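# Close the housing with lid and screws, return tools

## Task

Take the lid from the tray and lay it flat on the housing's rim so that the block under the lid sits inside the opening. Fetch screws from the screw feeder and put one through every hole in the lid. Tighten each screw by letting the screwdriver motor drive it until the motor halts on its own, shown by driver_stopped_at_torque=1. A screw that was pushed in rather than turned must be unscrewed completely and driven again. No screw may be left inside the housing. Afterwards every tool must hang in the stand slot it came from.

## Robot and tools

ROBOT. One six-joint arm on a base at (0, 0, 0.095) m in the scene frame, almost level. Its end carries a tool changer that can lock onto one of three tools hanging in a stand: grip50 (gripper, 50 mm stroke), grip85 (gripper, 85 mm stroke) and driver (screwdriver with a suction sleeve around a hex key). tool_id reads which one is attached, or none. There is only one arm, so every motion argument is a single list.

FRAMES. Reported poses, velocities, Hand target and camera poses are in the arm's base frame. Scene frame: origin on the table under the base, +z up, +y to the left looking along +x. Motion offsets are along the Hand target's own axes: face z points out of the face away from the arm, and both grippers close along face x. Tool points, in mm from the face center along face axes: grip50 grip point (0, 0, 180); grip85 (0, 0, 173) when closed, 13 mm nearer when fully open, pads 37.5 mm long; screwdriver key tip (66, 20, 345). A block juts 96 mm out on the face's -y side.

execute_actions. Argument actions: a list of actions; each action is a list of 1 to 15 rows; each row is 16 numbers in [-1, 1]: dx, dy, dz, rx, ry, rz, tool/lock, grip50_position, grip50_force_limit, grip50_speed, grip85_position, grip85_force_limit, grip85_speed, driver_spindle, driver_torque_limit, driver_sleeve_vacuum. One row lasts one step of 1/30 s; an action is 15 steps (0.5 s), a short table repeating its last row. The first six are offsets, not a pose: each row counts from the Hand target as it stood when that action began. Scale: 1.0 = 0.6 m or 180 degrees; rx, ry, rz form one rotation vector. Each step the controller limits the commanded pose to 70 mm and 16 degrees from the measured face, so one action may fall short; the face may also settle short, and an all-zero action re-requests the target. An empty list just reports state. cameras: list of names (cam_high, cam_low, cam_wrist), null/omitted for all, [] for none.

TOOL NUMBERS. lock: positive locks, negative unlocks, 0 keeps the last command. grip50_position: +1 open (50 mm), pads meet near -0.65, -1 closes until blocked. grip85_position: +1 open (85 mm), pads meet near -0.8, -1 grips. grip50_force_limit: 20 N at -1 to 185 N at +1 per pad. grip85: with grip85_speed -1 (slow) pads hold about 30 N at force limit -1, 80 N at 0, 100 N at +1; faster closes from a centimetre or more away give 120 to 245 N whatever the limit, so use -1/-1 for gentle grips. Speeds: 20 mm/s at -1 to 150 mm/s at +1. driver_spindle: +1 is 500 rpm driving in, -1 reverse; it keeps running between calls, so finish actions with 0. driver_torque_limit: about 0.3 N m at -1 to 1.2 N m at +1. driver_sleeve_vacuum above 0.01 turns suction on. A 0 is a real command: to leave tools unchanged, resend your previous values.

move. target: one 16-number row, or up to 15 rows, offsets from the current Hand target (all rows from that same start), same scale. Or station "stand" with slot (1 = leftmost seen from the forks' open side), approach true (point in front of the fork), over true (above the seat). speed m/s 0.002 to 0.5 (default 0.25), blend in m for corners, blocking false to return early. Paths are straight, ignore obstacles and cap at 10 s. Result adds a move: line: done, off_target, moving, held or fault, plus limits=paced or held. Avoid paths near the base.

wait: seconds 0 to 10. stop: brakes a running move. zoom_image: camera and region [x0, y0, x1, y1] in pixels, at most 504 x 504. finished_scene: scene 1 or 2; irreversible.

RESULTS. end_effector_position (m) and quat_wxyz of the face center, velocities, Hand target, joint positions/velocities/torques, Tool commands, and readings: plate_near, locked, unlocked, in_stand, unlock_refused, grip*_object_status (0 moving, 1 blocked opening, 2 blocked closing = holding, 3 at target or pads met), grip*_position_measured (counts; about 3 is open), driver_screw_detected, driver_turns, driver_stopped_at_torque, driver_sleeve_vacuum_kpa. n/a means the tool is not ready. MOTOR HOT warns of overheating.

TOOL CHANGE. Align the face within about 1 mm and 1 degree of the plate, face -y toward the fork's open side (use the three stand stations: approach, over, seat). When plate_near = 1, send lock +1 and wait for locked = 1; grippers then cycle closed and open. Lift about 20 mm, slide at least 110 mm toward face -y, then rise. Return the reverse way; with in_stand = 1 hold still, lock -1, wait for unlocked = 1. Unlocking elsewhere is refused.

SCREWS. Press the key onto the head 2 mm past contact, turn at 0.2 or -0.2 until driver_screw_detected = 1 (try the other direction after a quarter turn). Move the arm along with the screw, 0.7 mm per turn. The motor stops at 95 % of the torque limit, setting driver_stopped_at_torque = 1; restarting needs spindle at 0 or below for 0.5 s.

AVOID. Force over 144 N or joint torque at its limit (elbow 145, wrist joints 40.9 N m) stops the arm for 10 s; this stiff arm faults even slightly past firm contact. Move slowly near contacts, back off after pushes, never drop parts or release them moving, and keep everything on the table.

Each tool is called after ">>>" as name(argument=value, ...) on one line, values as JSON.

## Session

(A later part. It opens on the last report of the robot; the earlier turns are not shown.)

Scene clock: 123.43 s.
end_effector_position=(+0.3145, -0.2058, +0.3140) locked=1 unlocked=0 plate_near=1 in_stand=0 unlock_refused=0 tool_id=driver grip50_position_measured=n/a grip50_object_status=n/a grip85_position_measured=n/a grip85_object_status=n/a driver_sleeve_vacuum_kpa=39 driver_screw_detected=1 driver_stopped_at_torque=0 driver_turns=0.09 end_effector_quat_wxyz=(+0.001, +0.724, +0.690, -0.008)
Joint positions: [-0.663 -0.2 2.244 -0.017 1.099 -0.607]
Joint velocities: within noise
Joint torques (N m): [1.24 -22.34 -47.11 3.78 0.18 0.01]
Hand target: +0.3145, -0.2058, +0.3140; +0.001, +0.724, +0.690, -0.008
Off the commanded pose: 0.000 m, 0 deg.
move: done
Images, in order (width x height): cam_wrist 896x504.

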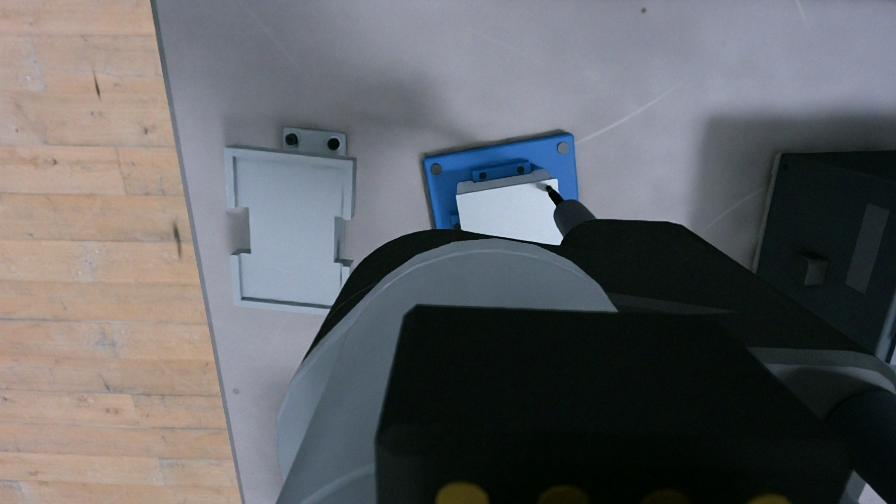

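>>> move(target=[0,0,0.0033333,0,0,0,0,1,1,1,1,-0.1,-1,0,0,1], speed=0.01, cameras=["cam_wrist", "cam_low"])

>>> zoom_image(camera="cam_wrist", region=[538, 176, 558, 196])

>>> zoom_image(camera="cam_low", region=[580, 220, 640, 280])

Scene clock: 124.33 s.
end_effector_position=(+0.3144, -0.2058, +0.3120) locked=1 unlocked=0 plate_near=1 in_stand=0 unlock_refused=0 tool_id=driver grip50_position_measured=n/a grip50_object_status=n/a grip85_position_measured=n/a grip85_object_status=n/a driver_sleeve_vacuum_kpa=39 driver_screw_detected=1 driver_stopped_at_torque=0 driver_turns=0.09 end_effector_quat_wxyz=(+0.001, +0.724, +0.690, -0.008)
Joint positions: [-0.663 -0.198 2.246 -0.018 1.094 -0.607]
Joint velocities: within noise
Joint torques (N m): [1.04 -21.99 -46.5 3.8 0.16 -0.01]
Hand target: +0.3144, -0.2058, +0.3120; +0.001, +0.724, +0.690, -0.008
Off the commanded pose: 0.000 m, 0 deg.
move: done
Images, in order (width x height): cam_low 896x504, cam_wrist 896x504.

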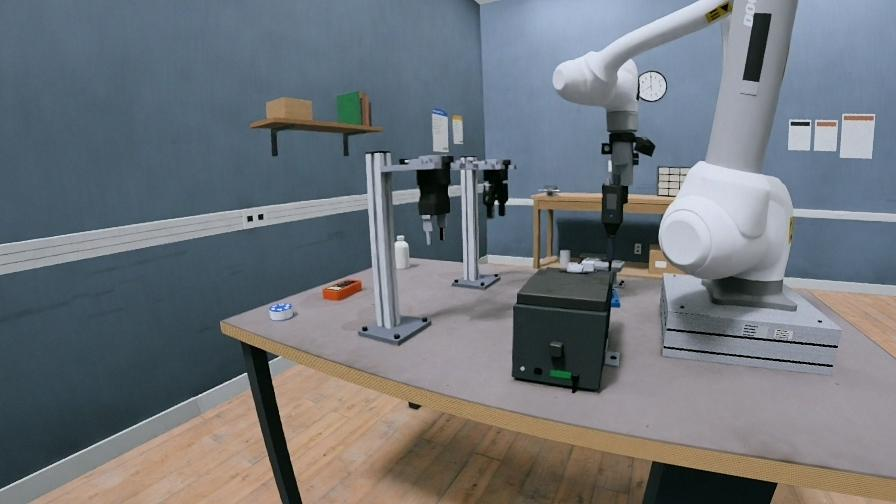

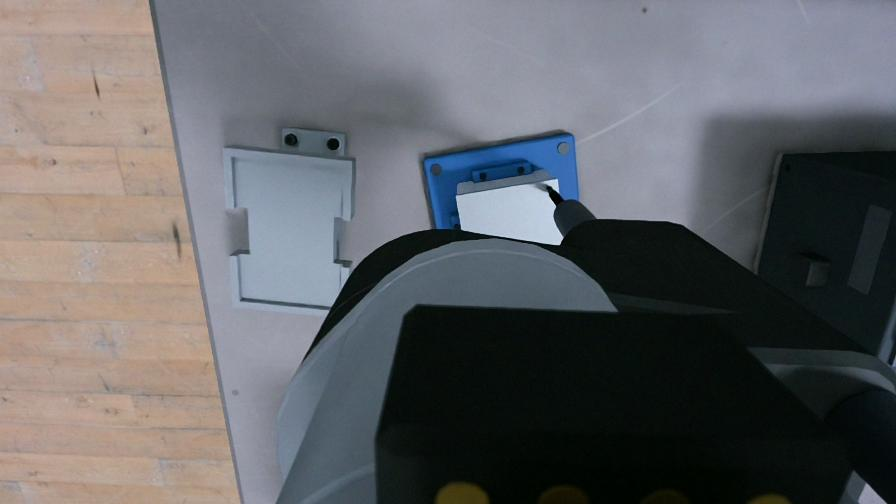

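Scaled by 25.200 from the camera's 896x504 image, which has a finer 1280x720 frame.

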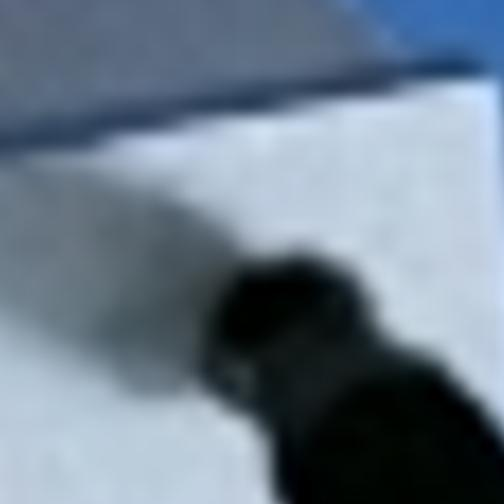

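Scaled by 8.400 from the camera's 896x504 image, which has a finer 1280x720 frame.

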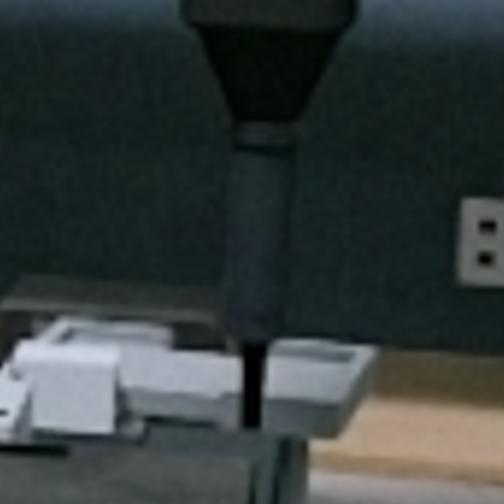

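>>> move(target=[0,0,0.0033333,0,0,0,0,1,1,1,1,-0.1,-1,0,0,1], speed=0.01, cameras=["cam_wrist", "cam_low"])

>>> zoom_image(camera="cam_wrist", region=[538, 176, 558, 196])

>>> zoom_image(camera="cam_low", region=[590, 240, 630, 280])

Scene clock: 126.43 s.
end_effector_position=(+0.3144, -0.2058, +0.3100) locked=1 unlocked=0 plate_near=1 in_stand=0 unlock_refused=0 tool_id=driver grip50_position_measured=n/a grip50_object_status=n/a grip85_position_measured=n/a grip85_object_status=n/a driver_sleeve_vacuum_kpa=39 driver_screw_detected=1 driver_stopped_at_torque=0 driver_turns=0.09 end_effector_quat_wxyz=(+0.001, +0.724, +0.690, -0.008)
Joint positions: [-0.664 -0.196 2.249 -0.018 1.09 -0.607]
Joint velocities: within noise
Joint torques (N m): [1.28 -21.93 -45.89 3.69 0.14 -0.02]
Hand target: +0.3144, -0.2058, +0.3100; +0.001, +0.724, +0.690, -0.008
Off the commanded pose: 0.000 m, 0 deg.
move: done
Images, in order (width x height): cam_low 896x504, cam_wrist 896x504.

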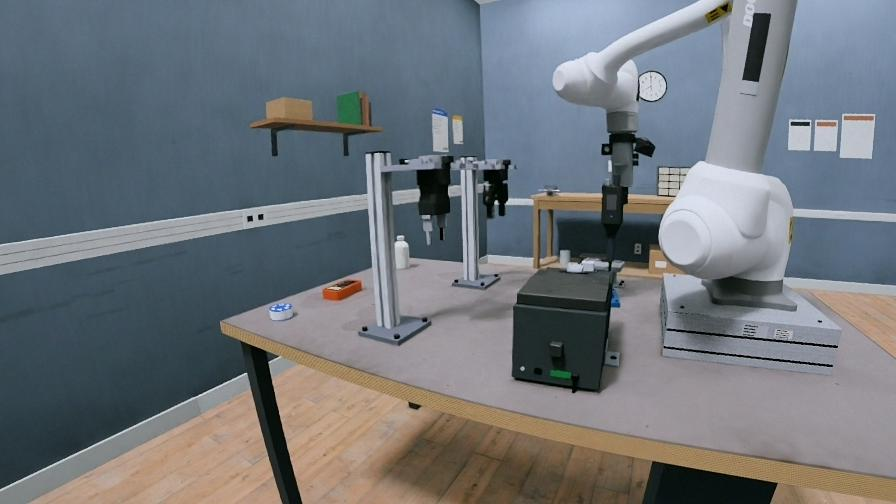

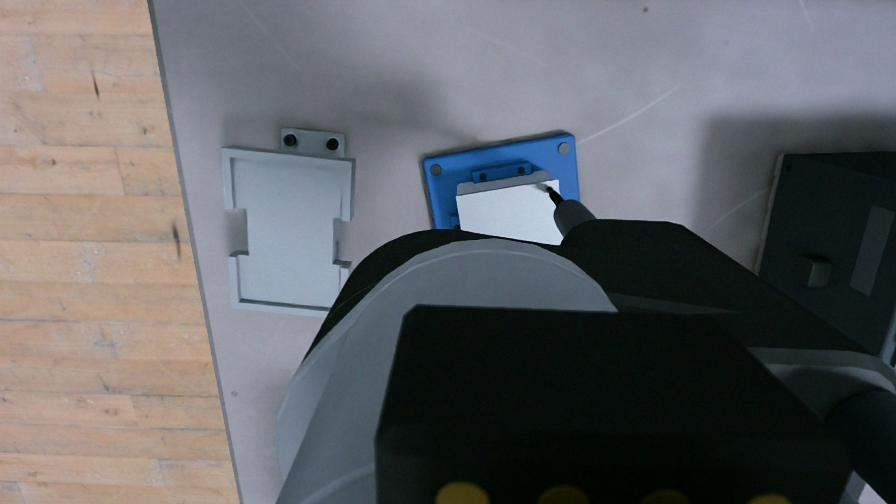

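Scaled by 25.200 from the camera's 896x504 image, which has a finer 1280x720 frame.

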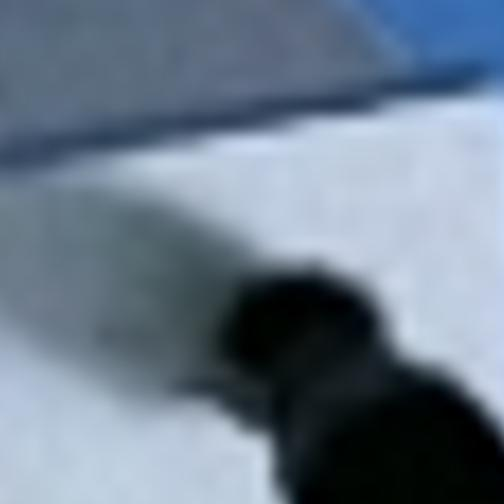

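Scaled by 12.600 from the camera's 896x504 image, which has a finer 1280x720 frame.

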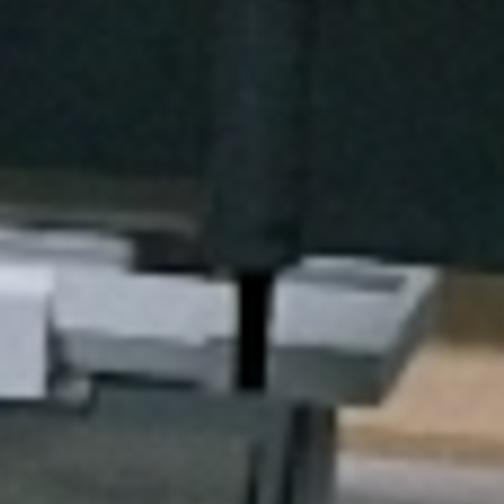

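>>> move(target=[0,0,0.0025,0,0,0,0,1,1,1,1,-0.1,-1,0,0,1], speed=0.01, cameras=["cam_wrist"])

>>> zoom_image(camera="cam_wrist", region=[538, 176, 558, 196])

Scene clock: 127.27 s.
end_effector_position=(+0.3144, -0.2058, +0.3085) locked=1 unlocked=0 plate_near=1 in_stand=0 unlock_refused=0 tool_id=driver grip50_position_measured=n/a grip50_object_status=n/a grip85_position_measured=n/a grip85_object_status=n/a driver_sleeve_vacuum_kpa=39 driver_screw_detected=1 driver_stopped_at_torque=0 driver_turns=0.09 end_effector_quat_wxyz=(+0.001, +0.724, +0.690, -0.008)
Joint positions: [-0.664 -0.194 2.251 -0.018 1.086 -0.607]
Joint velocities: within noise
Joint torques (N m): [1.03 -21.42 -45.39 3.67 0.07 0.03]
Hand target: +0.3144, -0.2058, +0.3085; +0.001, +0.724, +0.690, -0.008
Off the commanded pose: 0.000 m, 0 deg.
move: done
Images, in order (width x height): cam_wrist 896x504.

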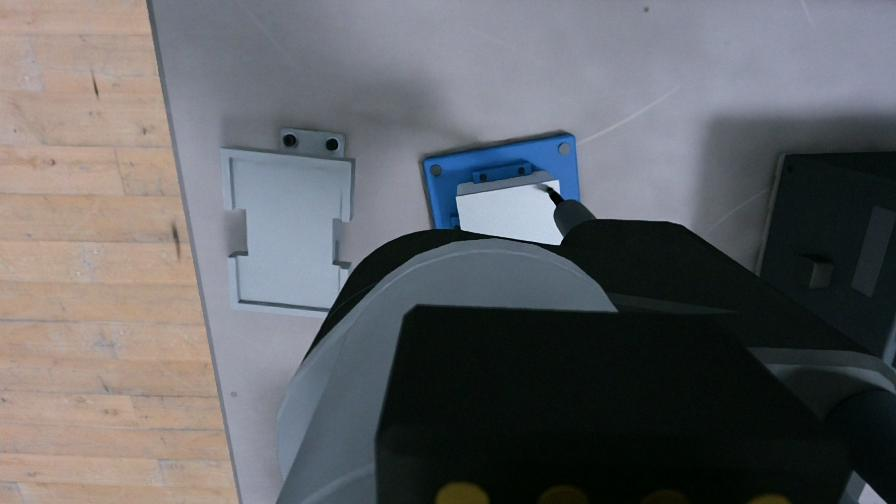

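Scaled by 25.200 from the camera's 896x504 image, which has a finer 1280x720 frame.

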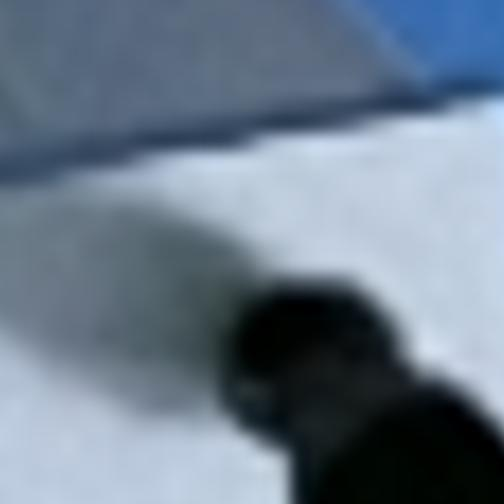

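>>> wait(seconds=0.1, cameras=["cam_low", "cam_wrist"])

>>> zoom_image(camera="cam_low", region=[580, 220, 640, 280])

>>> zoom_image(camera="cam_wrist", region=[535, 170, 575, 210])

Scene clock: 129.03 s.
end_effector_position=(+0.3144, -0.2058, +0.3085) locked=1 unlocked=0 plate_near=1 in_stand=0 unlock_refused=0 tool_id=driver grip50_position_measured=n/a grip50_object_status=n/a grip85_position_measured=n/a grip85_object_status=n/a driver_sleeve_vacuum_kpa=39 driver_screw_detected=1 driver_stopped_at_torque=0 driver_turns=0.09 end_effector_quat_wxyz=(+0.001, +0.724, +0.690, -0.008)
Joint positions: [-0.664 -0.194 2.251 -0.018 1.086 -0.607]
Joint velocities: within noise
Joint torques (N m): [0.97 -21.71 -45.6 3.57 -0.01 0.05]
Hand target: +0.3144, -0.2058, +0.3085; +0.001, +0.724, +0.690, -0.008
Tool commands: tool/lock=+0.0 tool/grip50_position=+1.0 tool/grip50_force_limit=+1.0 tool/grip50_speed=+1.0 tool/grip85_position=+1.0 tool/grip85_force_limit=-0.1 tool/grip85_speed=-1.0 tool/driver_spindle=+0.0 tool/driver_torque_limit=+0.0 tool/driver_sleeve_vacuum=+1.0
Off the commanded pose: 0.000 m, 0 deg.
wait: 0.10 s; at rest from the start
Images, in order (width x height): cam_low 896x504, cam_wrist 896x504.

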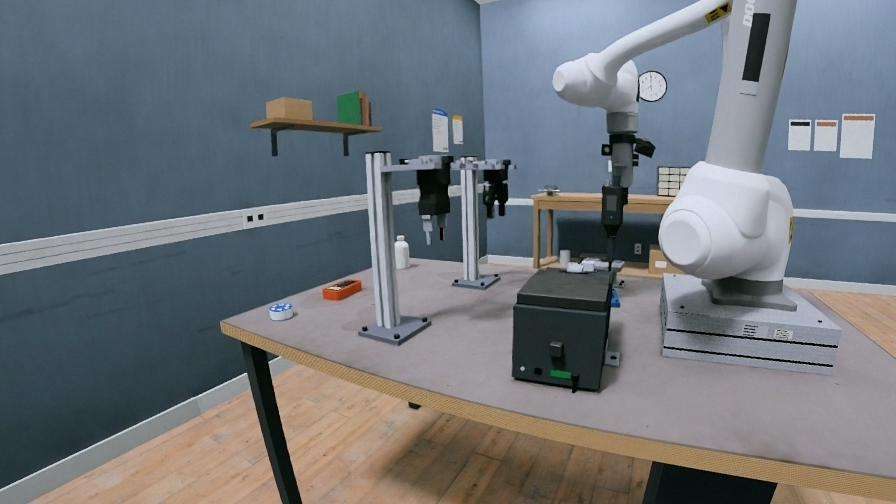

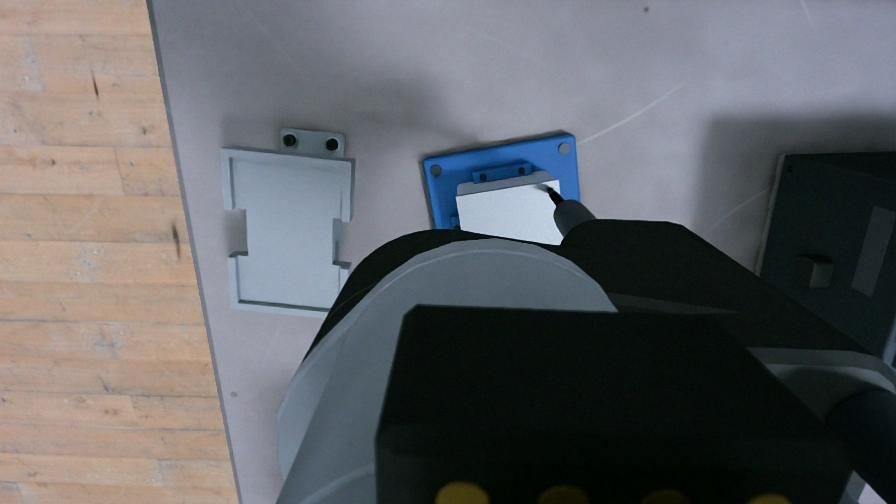

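Scaled by 8.400 from the camera's 896x504 image, which has a finer 1280x720 frame.

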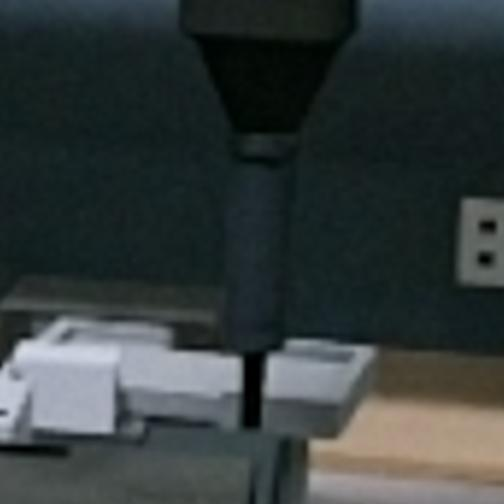

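Scaled by 12.600 from the camera's 896x504 image, which has a finer 1280x720 frame.

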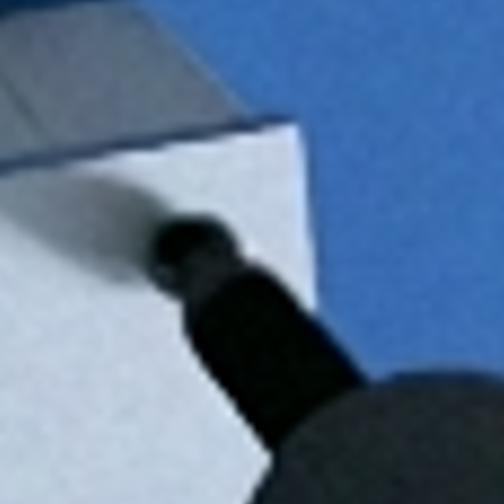

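>>> move(target=[0,0,-0.0191667,0,0,0,0,1,1,1,1,-0.1,-1,0,0,1], speed=0.02, cameras=["cam_wrist"])

>>> zoom_image(camera="cam_wrist", region=[538, 176, 558, 196])

>>> zoom_image(camera="cam_wrist", region=[535, 170, 575, 210])

Scene clock: 132.07 s.
end_effector_position=(+0.3145, -0.2057, +0.3200) locked=1 unlocked=0 plate_near=1 in_stand=0 unlock_refused=0 tool_id=driver grip50_position_measured=n/a grip50_object_status=n/a grip85_position_measured=n/a grip85_object_status=n/a driver_sleeve_vacuum_kpa=39 driver_screw_detected=1 driver_stopped_at_torque=0 driver_turns=0.09 end_effector_quat_wxyz=(+0.001, +0.724, +0.690, -0.008)
Joint positions: [-0.663 -0.205 2.236 -0.017 1.112 -0.607]
Joint velocities: within noise
Joint torques (N m): [1.42 -23.24 -48.75 4.15 0.62 -0.03]
Hand target: +0.3145, -0.2057, +0.3200; +0.001, +0.724, +0.690, -0.008
Off the commanded pose: 0.000 m, 0 deg.
move: done
Images, in order (width x height): cam_wrist 896x504.

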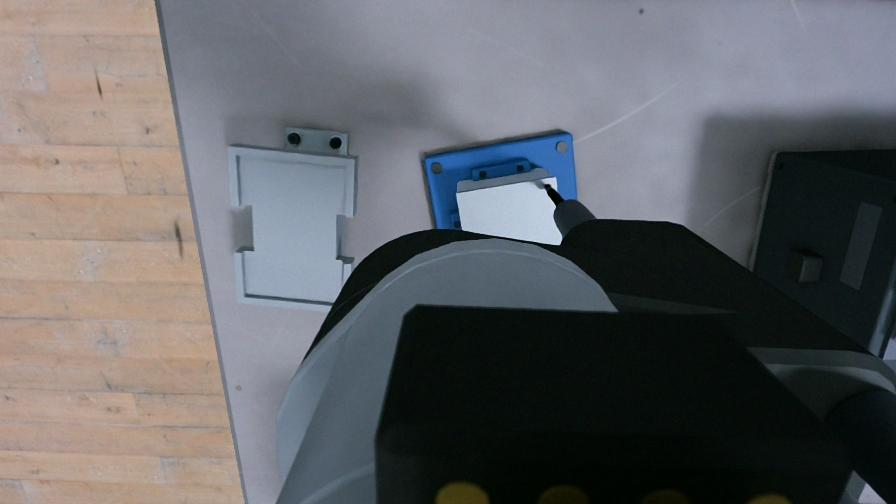

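Scaled by 25.200 from the camera's 896x504 image, which has a finer 1280x720 frame.

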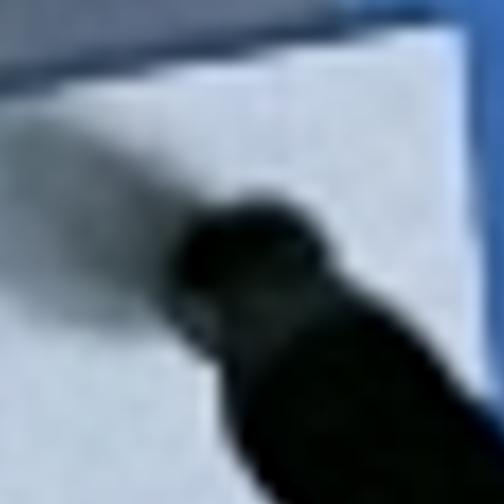

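Scaled by 12.600 from the camera's 896x504 image, which has a finer 1280x720 frame.

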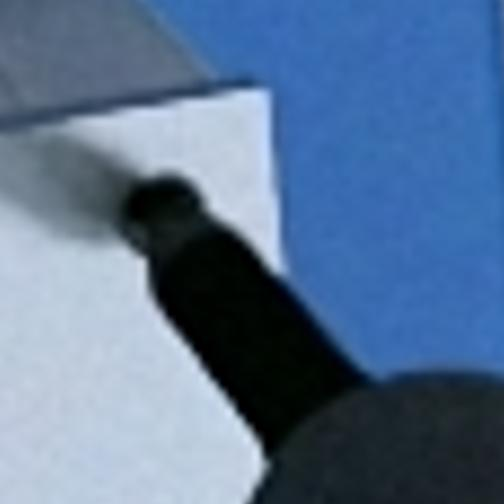

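>>> move(target=[0,0,-0.0166667,0,0,0,0,1,1,1,1,-0.1,-1,0,0,1], speed=0.03, cameras=["cam_wrist"])

>>> zoom_image(camera="cam_wrist", region=[538, 176, 558, 196])

>>> zoom_image(camera="cam_wrist", region=[535, 170, 575, 210])

Scene clock: 133.23 s.
end_effector_position=(+0.3146, -0.2056, +0.3300) locked=1 unlocked=0 plate_near=1 in_stand=0 unlock_refused=0 tool_id=driver grip50_position_measured=n/a grip50_object_status=n/a grip85_position_measured=n/a grip85_object_status=n/a driver_sleeve_vacuum_kpa=39 driver_screw_detected=1 driver_stopped_at_torque=0 driver_turns=0.09 end_effector_quat_wxyz=(+0.001, +0.724, +0.690, -0.008)
Joint positions: [-0.663 -0.214 2.222 -0.017 1.134 -0.607]
Joint velocities: within noise
Joint torques (N m): [1.52 -23.95 -51.07 4.53 0.58 -0.02]
Hand target: +0.3146, -0.2056, +0.3300; +0.001, +0.724, +0.690, -0.008
Off the commanded pose: 0.000 m, 0 deg.
move: done
Images, in order (width x height): cam_wrist 896x504.

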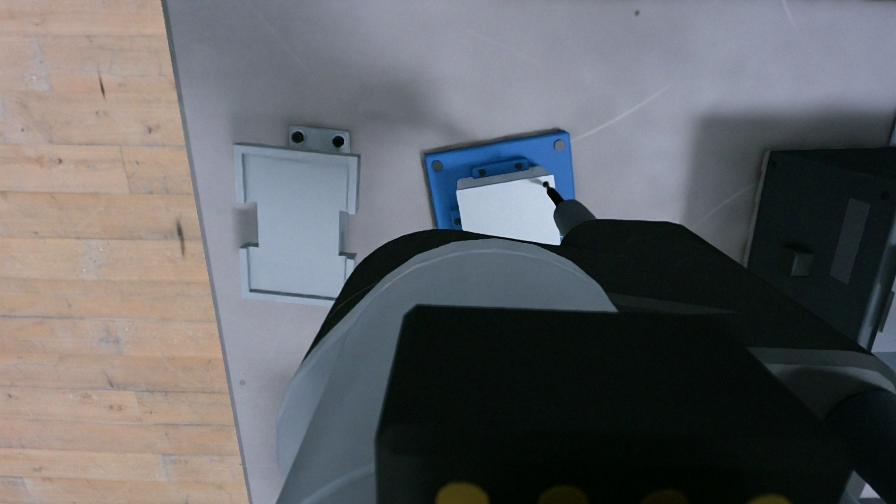

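Scaled by 25.200 from the camera's 896x504 image, which has a finer 1280x720 frame.

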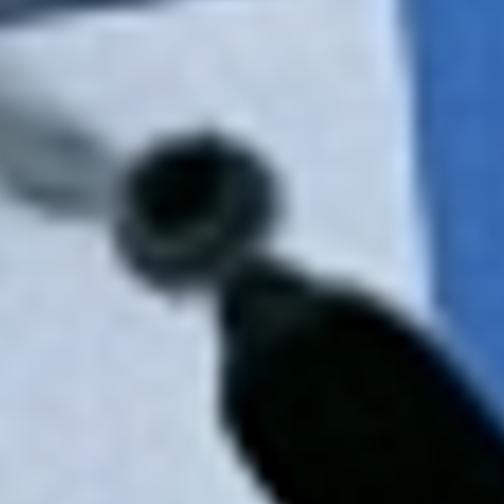

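Scaled by 12.600 from the camera's 896x504 image, which has a finer 1280x720 frame.

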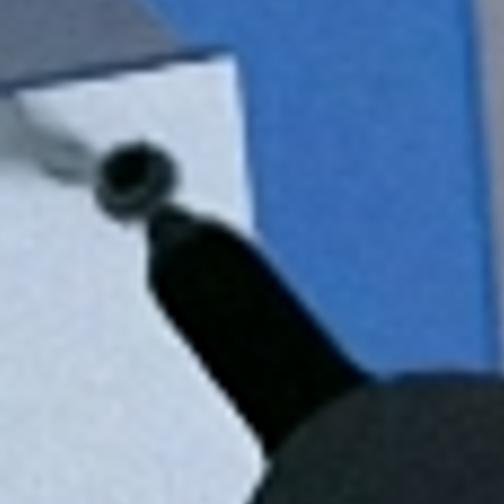

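>>> move(target=[-0.001085,-0.001398,0.0175,0,0,0,0,1,1,1,1,-0.1,-1,0,0,1], speed=0.02, cameras=["cam_wrist"])

>>> zoom_image(camera="cam_wrist", region=[538, 176, 558, 196])

>>> zoom_image(camera="cam_wrist", region=[535, 170, 575, 210])

Scene clock: 134.63 s.
end_effector_position=(+0.3136, -0.2063, +0.3195) locked=1 unlocked=0 plate_near=1 in_stand=0 unlock_refused=0 tool_id=driver grip50_position_measured=n/a grip50_object_status=n/a grip85_position_measured=n/a grip85_object_status=n/a driver_sleeve_vacuum_kpa=39 driver_screw_detected=1 driver_stopped_at_torque=0 driver_turns=0.09 end_effector_quat_wxyz=(+0.001, +0.724, +0.690, -0.008)
Joint positions: [-0.666 -0.205 2.237 -0.017 1.111 -0.61]
Joint velocities: within noise
Joint torques (N m): [1.42 -24.25 -50.48 4.47 0.55 -0.04]
Hand target: +0.3136, -0.2063, +0.3195; +0.001, +0.724, +0.690, -0.008
Off the commanded pose: 0.000 m, 0 deg.
move: done
Images, in order (width x height): cam_wrist 896x504.

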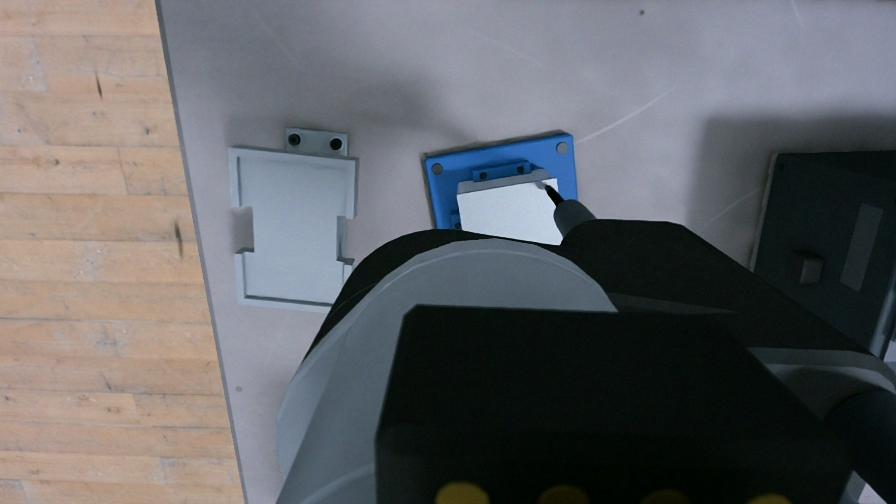

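Scaled by 25.200 from the camera's 896x504 image, which has a finer 1280x720 frame.

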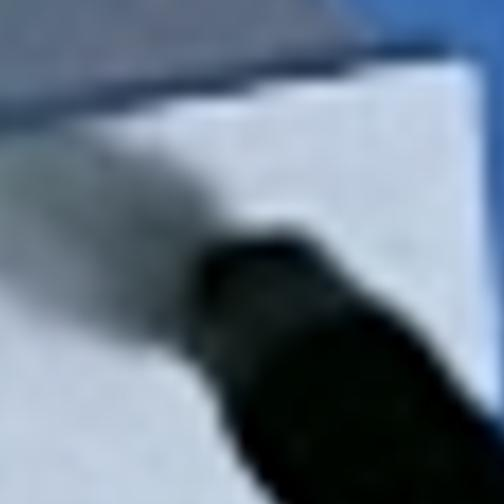

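Scaled by 12.600 from the camera's 896x504 image, which has a finer 1280x720 frame.

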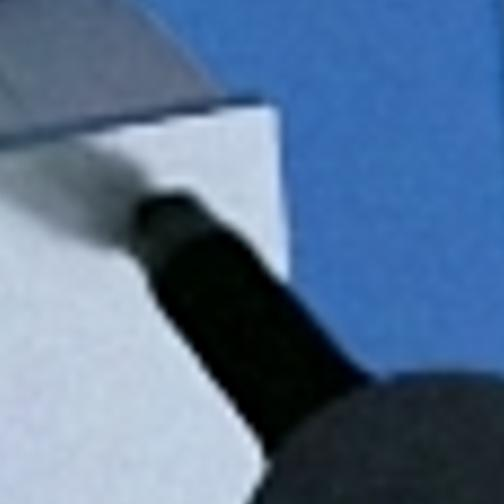

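>>> move(target=[0,0,0.00666667,0,0,0,0,1,1,1,1,-0.1,-1,0,0,1], speed=0.01, cameras=["cam_wrist"])

>>> zoom_image(camera="cam_wrist", region=[538, 176, 558, 196])

>>> zoom_image(camera="cam_wrist", region=[535, 170, 575, 210])

Scene clock: 135.50 s.
end_effector_position=(+0.3136, -0.2064, +0.3155) locked=1 unlocked=0 plate_near=1 in_stand=0 unlock_refused=0 tool_id=driver grip50_position_measured=n/a grip50_object_status=n/a grip85_position_measured=n/a grip85_object_status=n/a driver_sleeve_vacuum_kpa=39 driver_screw_detected=1 driver_stopped_at_torque=0 driver_turns=0.09 end_effector_quat_wxyz=(+0.001, +0.724, +0.690, -0.008)
Joint positions: [-0.666 -0.202 2.242 -0.017 1.102 -0.61]
Joint velocities: within noise
Joint torques (N m): [1.22 -24.88 -50.3 4.44 0.61 -0.05]
Hand target: +0.3136, -0.2064, +0.3155; +0.001, +0.724, +0.690, -0.008
Off the commanded pose: 0.000 m, 0 deg.
move: done
Images, in order (width x height): cam_wrist 896x504.

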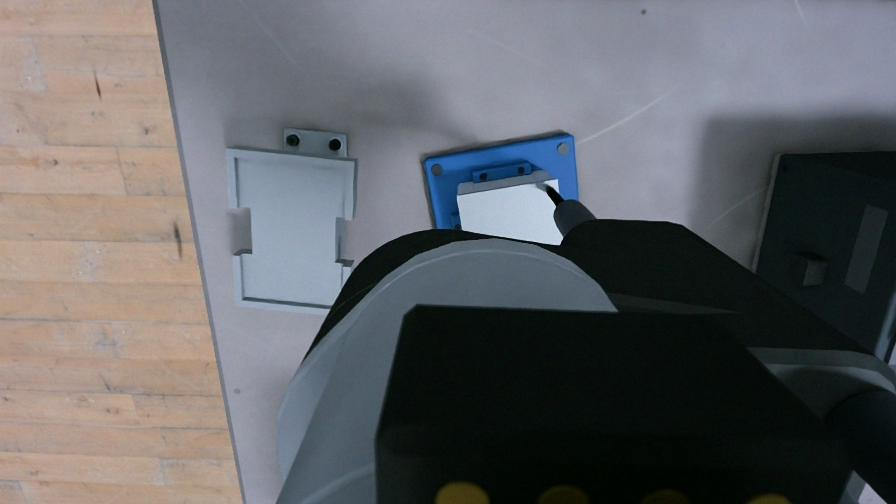

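Scaled by 25.200 from the camera's 896x504 image, which has a finer 1280x720 frame.

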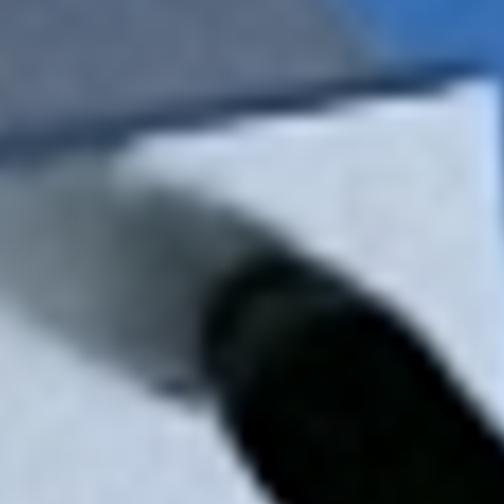

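Scaled by 12.600 from the camera's 896x504 image, which has a finer 1280x720 frame.

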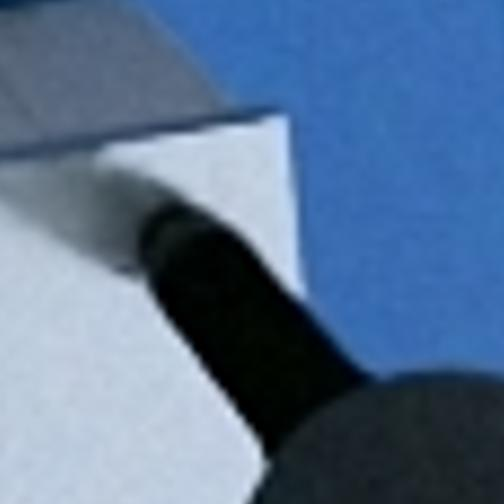

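>>> move(target=[0,0,0.00333333,0,0,0,0,1,1,1,1,-0.1,-1,0,0,1], speed=0.01, cameras=["cam_wrist"])

>>> zoom_image(camera="cam_wrist", region=[538, 176, 558, 196])

>>> zoom_image(camera="cam_wrist", region=[535, 170, 575, 210])

Scene clock: 136.33 s.
end_effector_position=(+0.3136, -0.2064, +0.3135) locked=1 unlocked=0 plate_near=1 in_stand=0 unlock_refused=0 tool_id=driver grip50_position_measured=n/a grip50_object_status=n/a grip85_position_measured=n/a grip85_object_status=n/a driver_sleeve_vacuum_kpa=39 driver_screw_detected=1 driver_stopped_at_torque=0 driver_turns=0.09 end_effector_quat_wxyz=(+0.001, +0.724, +0.690, -0.008)
Joint positions: [-0.666 -0.2 2.245 -0.018 1.098 -0.61]
Joint velocities: within noise
Joint torques (N m): [1.43 -23.49 -48.52 4.68 0.11 0.06]
Hand target: +0.3136, -0.2064, +0.3135; +0.001, +0.724, +0.690, -0.008
Off the commanded pose: 0.000 m, 0 deg.
move: done
Images, in order (width x height): cam_wrist 896x504.

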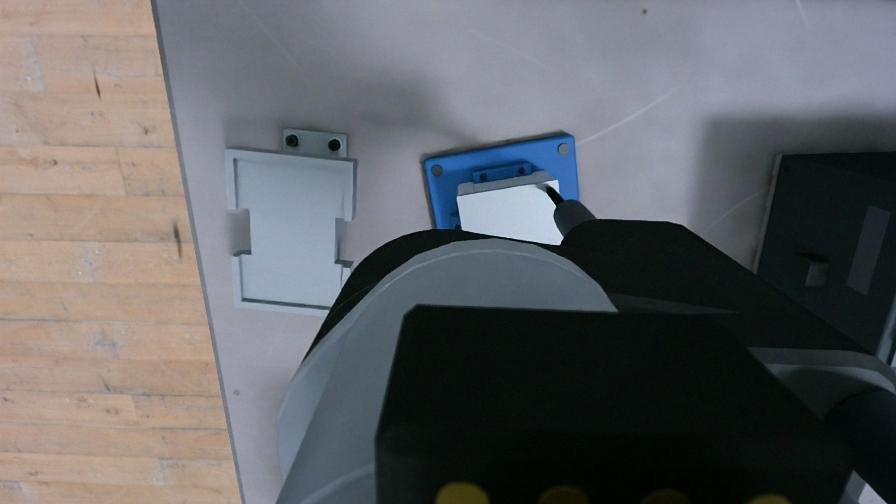

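Scaled by 25.200 from the camera's 896x504 image, which has a finer 1280x720 frame.

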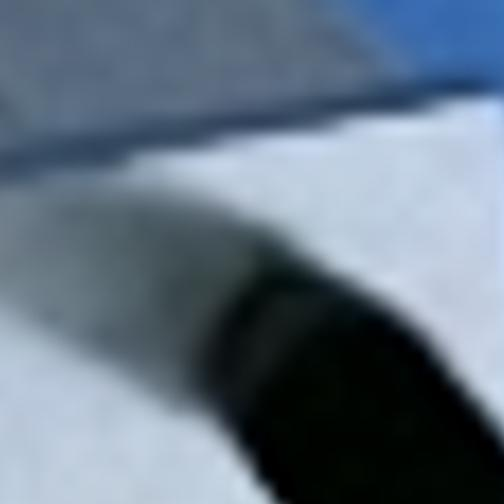

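Scaled by 12.600 from the camera's 896x504 image, which has a finer 1280x720 frame.

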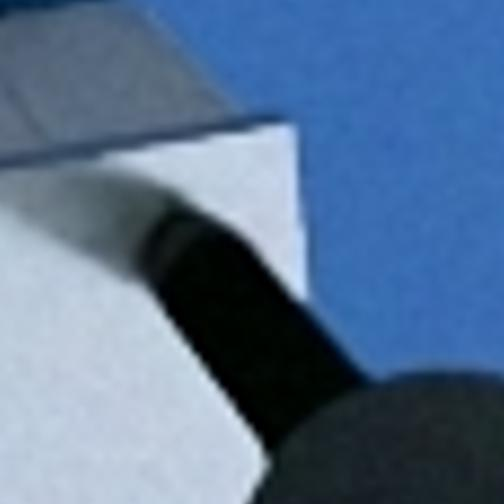

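>>> move(target=[0,0,0.0025,0,0,0,0,1,1,1,1,-0.1,-1,0,0,1], speed=0.01, cameras=["cam_wrist"])

>>> zoom_image(camera="cam_wrist", region=[538, 176, 558, 196])

>>> zoom_image(camera="cam_wrist", region=[535, 170, 575, 210])

Scene clock: 137.27 s.
end_effector_position=(+0.3136, -0.2064, +0.3120) locked=1 unlocked=0 plate_near=1 in_stand=0 unlock_refused=0 tool_id=driver grip50_position_measured=n/a grip50_object_status=n/a grip85_position_measured=n/a grip85_object_status=n/a driver_sleeve_vacuum_kpa=39 driver_screw_detected=1 driver_stopped_at_torque=0 driver_turns=0.09 end_effector_quat_wxyz=(+0.001, +0.724, +0.690, -0.008)
Joint positions: [-0.666 -0.199 2.247 -0.018 1.094 -0.61]
Joint velocities: within noise
Joint torques (N m): [1.76 -23.12 -48.53 4.58 0.12 0.05]
Hand target: +0.3136, -0.2064, +0.3120; +0.001, +0.724, +0.690, -0.008
Off the commanded pose: 0.000 m, 0 deg.
move: done
Images, in order (width x height): cam_wrist 896x504.

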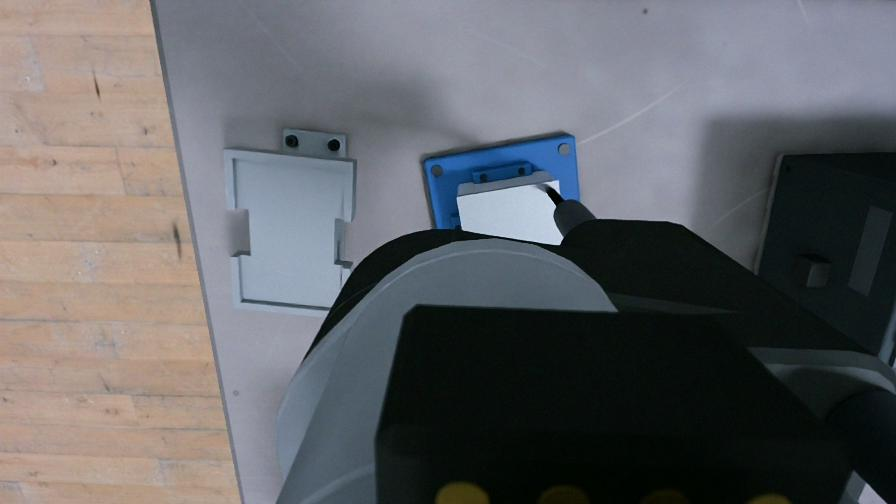

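Scaled by 25.200 from the camera's 896x504 image, which has a finer 1280x720 frame.

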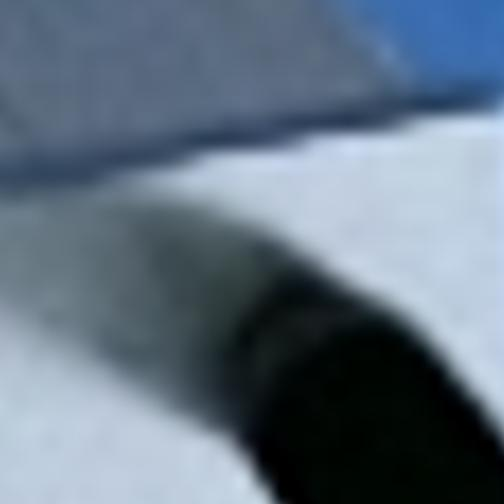

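Scaled by 12.600 from the camera's 896x504 image, which has a finer 1280x720 frame.

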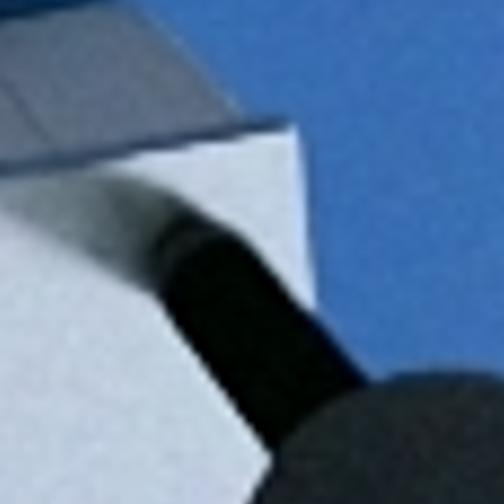

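>>> execute_actions(actions=[[[0,0,0.0003,0,0,0,0,1,1,1,1,-0.1,-1,0.1,0,1]],[[0,0,0.0005,0,0,0,0,1,1,1,1,-0.1,-1,0.1,0,1]],[[0,0,0.0005,0,0,0,0,1,1,1,1,-0.1,-1,0.1,0,1]],[[0,0,0.0005,0,0,0,0,1,1,1,1,-0.1,-1,0.0,0,1]]], cameras=["cam_wrist"])

>>> zoom_image(camera="cam_wrist", region=[538, 176, 558, 196])

Scene clock: 139.70 s.
end_effector_position=(+0.3136, -0.2064, +0.3109) locked=1 unlocked=0 plate_near=1 in_stand=0 unlock_refused=0 tool_id=driver grip50_position_measured=n/a grip50_object_status=n/a grip85_position_measured=n/a grip85_object_status=n/a driver_sleeve_vacuum_kpa=39 driver_screw_detected=1 driver_stopped_at_torque=0 driver_turns=1.33 end_effector_quat_wxyz=(+0.001, +0.724, +0.690, -0.008)
Joint positions: [-0.666 -0.198 2.248 -0.018 1.092 -0.61]
Joint velocities: within noise
Joint torques (N m): [1.69 -23.02 -48.15 4.57 0.08 0.05]
Hand target: +0.3136, -0.2064, +0.3109; +0.001, +0.724, +0.690, -0.008
Off the commanded pose: 0.000 m, 0 deg.
Step readings (end_effector_position):
0: (+0.3136, -0.2064, +0.3120)
1: (+0.3136, -0.2064, +0.3120)
2: (+0.3136, -0.2064, +0.3119)
4: (+0.3136, -0.2064, +0.3119)
8: (+0.3136, -0.2064, +0.3118)
15: (+0.3136, -0.2064, +0.3118)
16: (+0.3136, -0.2064, +0.3118)
17: (+0.3136, -0.2064, +0.3117)
19: (+0.3136, -0.2064, +0.3116)
23: (+0.3136, -0.2064, +0.3115)
30: (+0.3136, -0.2064, +0.3115)
31: (+0.3136, -0.2064, +0.3115)
32: (+0.3136, -0.2064, +0.3114)
34: (+0.3136, -0.2064, +0.3113)
38: (+0.3136, -0.2064, +0.3112)
45: (+0.3136, -0.2064, +0.3112)
46: (+0.3136, -0.2064, +0.3112)
47: (+0.3136, -0.2064, +0.3111)
49: (+0.3136, -0.2064, +0.3110)
53: (+0.3136, -0.2064, +0.3109)
60: (+0.3136, -0.2064, +0.3109)
Images, in order (width x height): cam_wrist 896x504.

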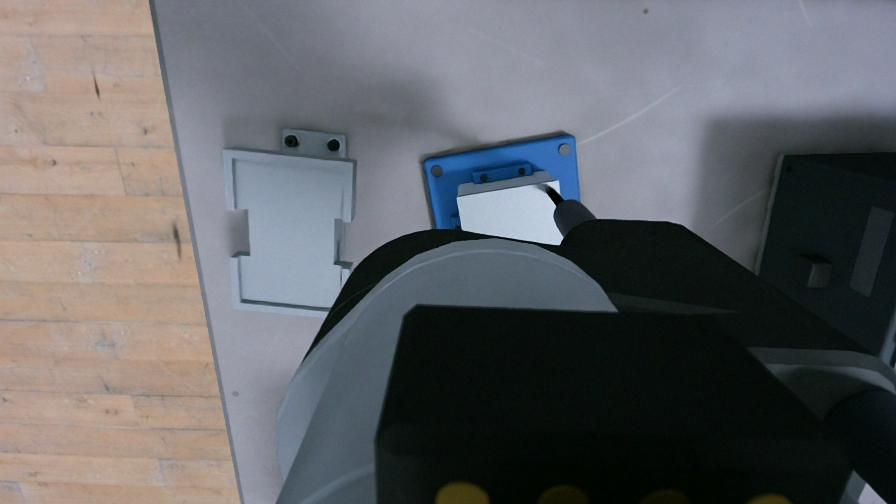

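Scaled by 25.200 from the camera's 896x504 image, which has a finer 1280x720 frame.

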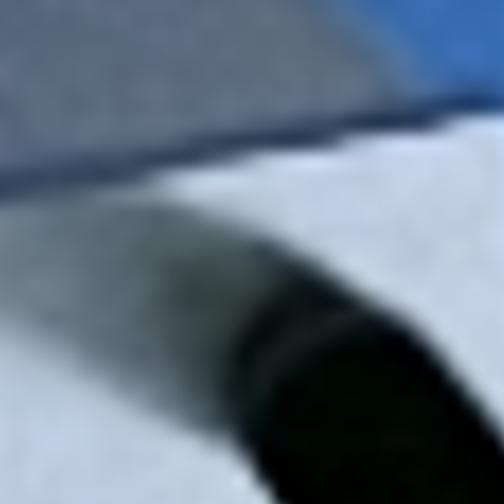

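>>> execute_actions(actions=[[[0,0,0.0005,0,0,0,0,1,1,1,1,-0.1,-1,0.2,0,1]],[[0,0,0.00095,0,0,0,0,1,1,1,1,-0.1,-1,0.2,0,1]],[[0,0,0.00095,0,0,0,0,1,1,1,1,-0.1,-1,0.2,0,1]],[[0,0,0.00095,0,0,0,0,1,1,1,1,-0.1,-1,0.2,0,1]],[[0,0,0.0006,0,0,0,0,1,1,1,1,-0.1,-1,0.0,0,1]]], cameras=["cam_wrist"])

>>> zoom_image(camera="cam_wrist", region=[538, 176, 558, 196])

>>> zoom_image(camera="cam_wrist", region=[535, 170, 575, 210])

Scene clock: 142.57 s.
end_effector_position=(+0.3135, -0.2065, +0.3086) locked=1 unlocked=0 plate_near=1 in_stand=0 unlock_refused=0 tool_id=driver grip50_position_measured=n/a grip50_object_status=n/a grip85_position_measured=n/a grip85_object_status=n/a driver_sleeve_vacuum_kpa=39 driver_screw_detected=1 driver_stopped_at_torque=0 driver_turns=4.60 end_effector_quat_wxyz=(+0.001, +0.724, +0.690, -0.008)
Joint positions: [-0.666 -0.195 2.251 -0.018 1.086 -0.61]
Joint velocities: within noise
Joint torques (N m): [1.45 -23.23 -47.79 4.53 0.05 0.05]
Hand target: +0.3135, -0.2065, +0.3086; +0.001, +0.724, +0.690, -0.008
Off the commanded pose: 0.000 m, 0 deg.
Step readings (end_effector_position):
0: (+0.3136, -0.2064, +0.3109)
1: (+0.3136, -0.2064, +0.3109)
2: (+0.3136, -0.2064, +0.3108)
4: (+0.3136, -0.2064, +0.3107)
8: (+0.3136, -0.2064, +0.3106)
15: (+0.3136, -0.2064, +0.3106)
16: (+0.3136, -0.2064, +0.3106)
17: (+0.3136, -0.2064, +0.3104)
19: (+0.3136, -0.2064, +0.3101)
23: (+0.3135, -0.2064, +0.3101)
30: (+0.3135, -0.2064, +0.3101)
31: (+0.3136, -0.2064, +0.3100)
32: (+0.3136, -0.2064, +0.3098)
34: (+0.3135, -0.2064, +0.3095)
38: (+0.3135, -0.2064, +0.3095)
45: (+0.3135, -0.2064, +0.3095)
46: (+0.3135, -0.2064, +0.3094)
47: (+0.3136, -0.2065, +0.3093)
49: (+0.3135, -0.2064, +0.3090)
53: (+0.3135, -0.2064, +0.3089)
60: (+0.3135, -0.2064, +0.3089)
61: (+0.3135, -0.2064, +0.3089)
62: (+0.3135, -0.2065, +0.3088)
64: (+0.3135, -0.2065, +0.3086)
68: (+0.3135, -0.2065, +0.3086)
75: (+0.3135, -0.2065, +0.3086)
Images, in order (width x height): cam_wrist 896x504.

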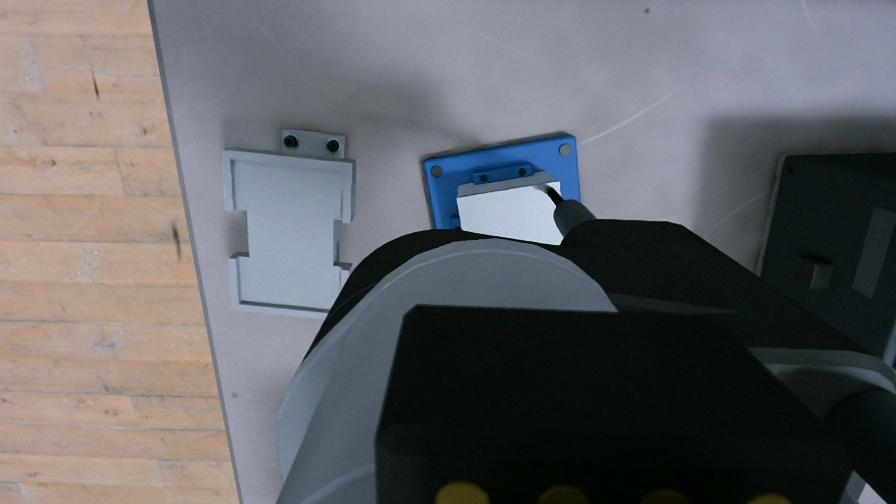

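Scaled by 25.200 from the camera's 896x504 image, which has a finer 1280x720 frame.

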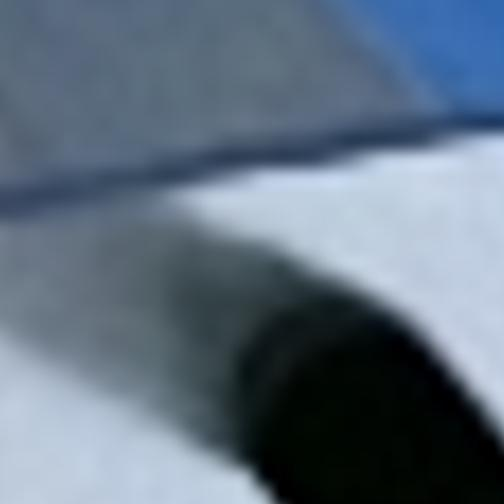

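Scaled by 12.600 from the camera's 896x504 image, which has a finer 1280x720 frame.

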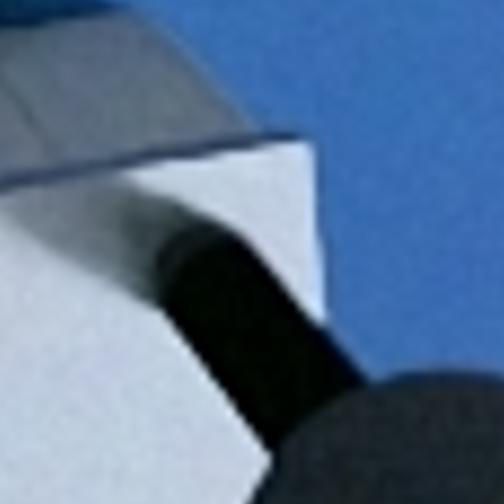

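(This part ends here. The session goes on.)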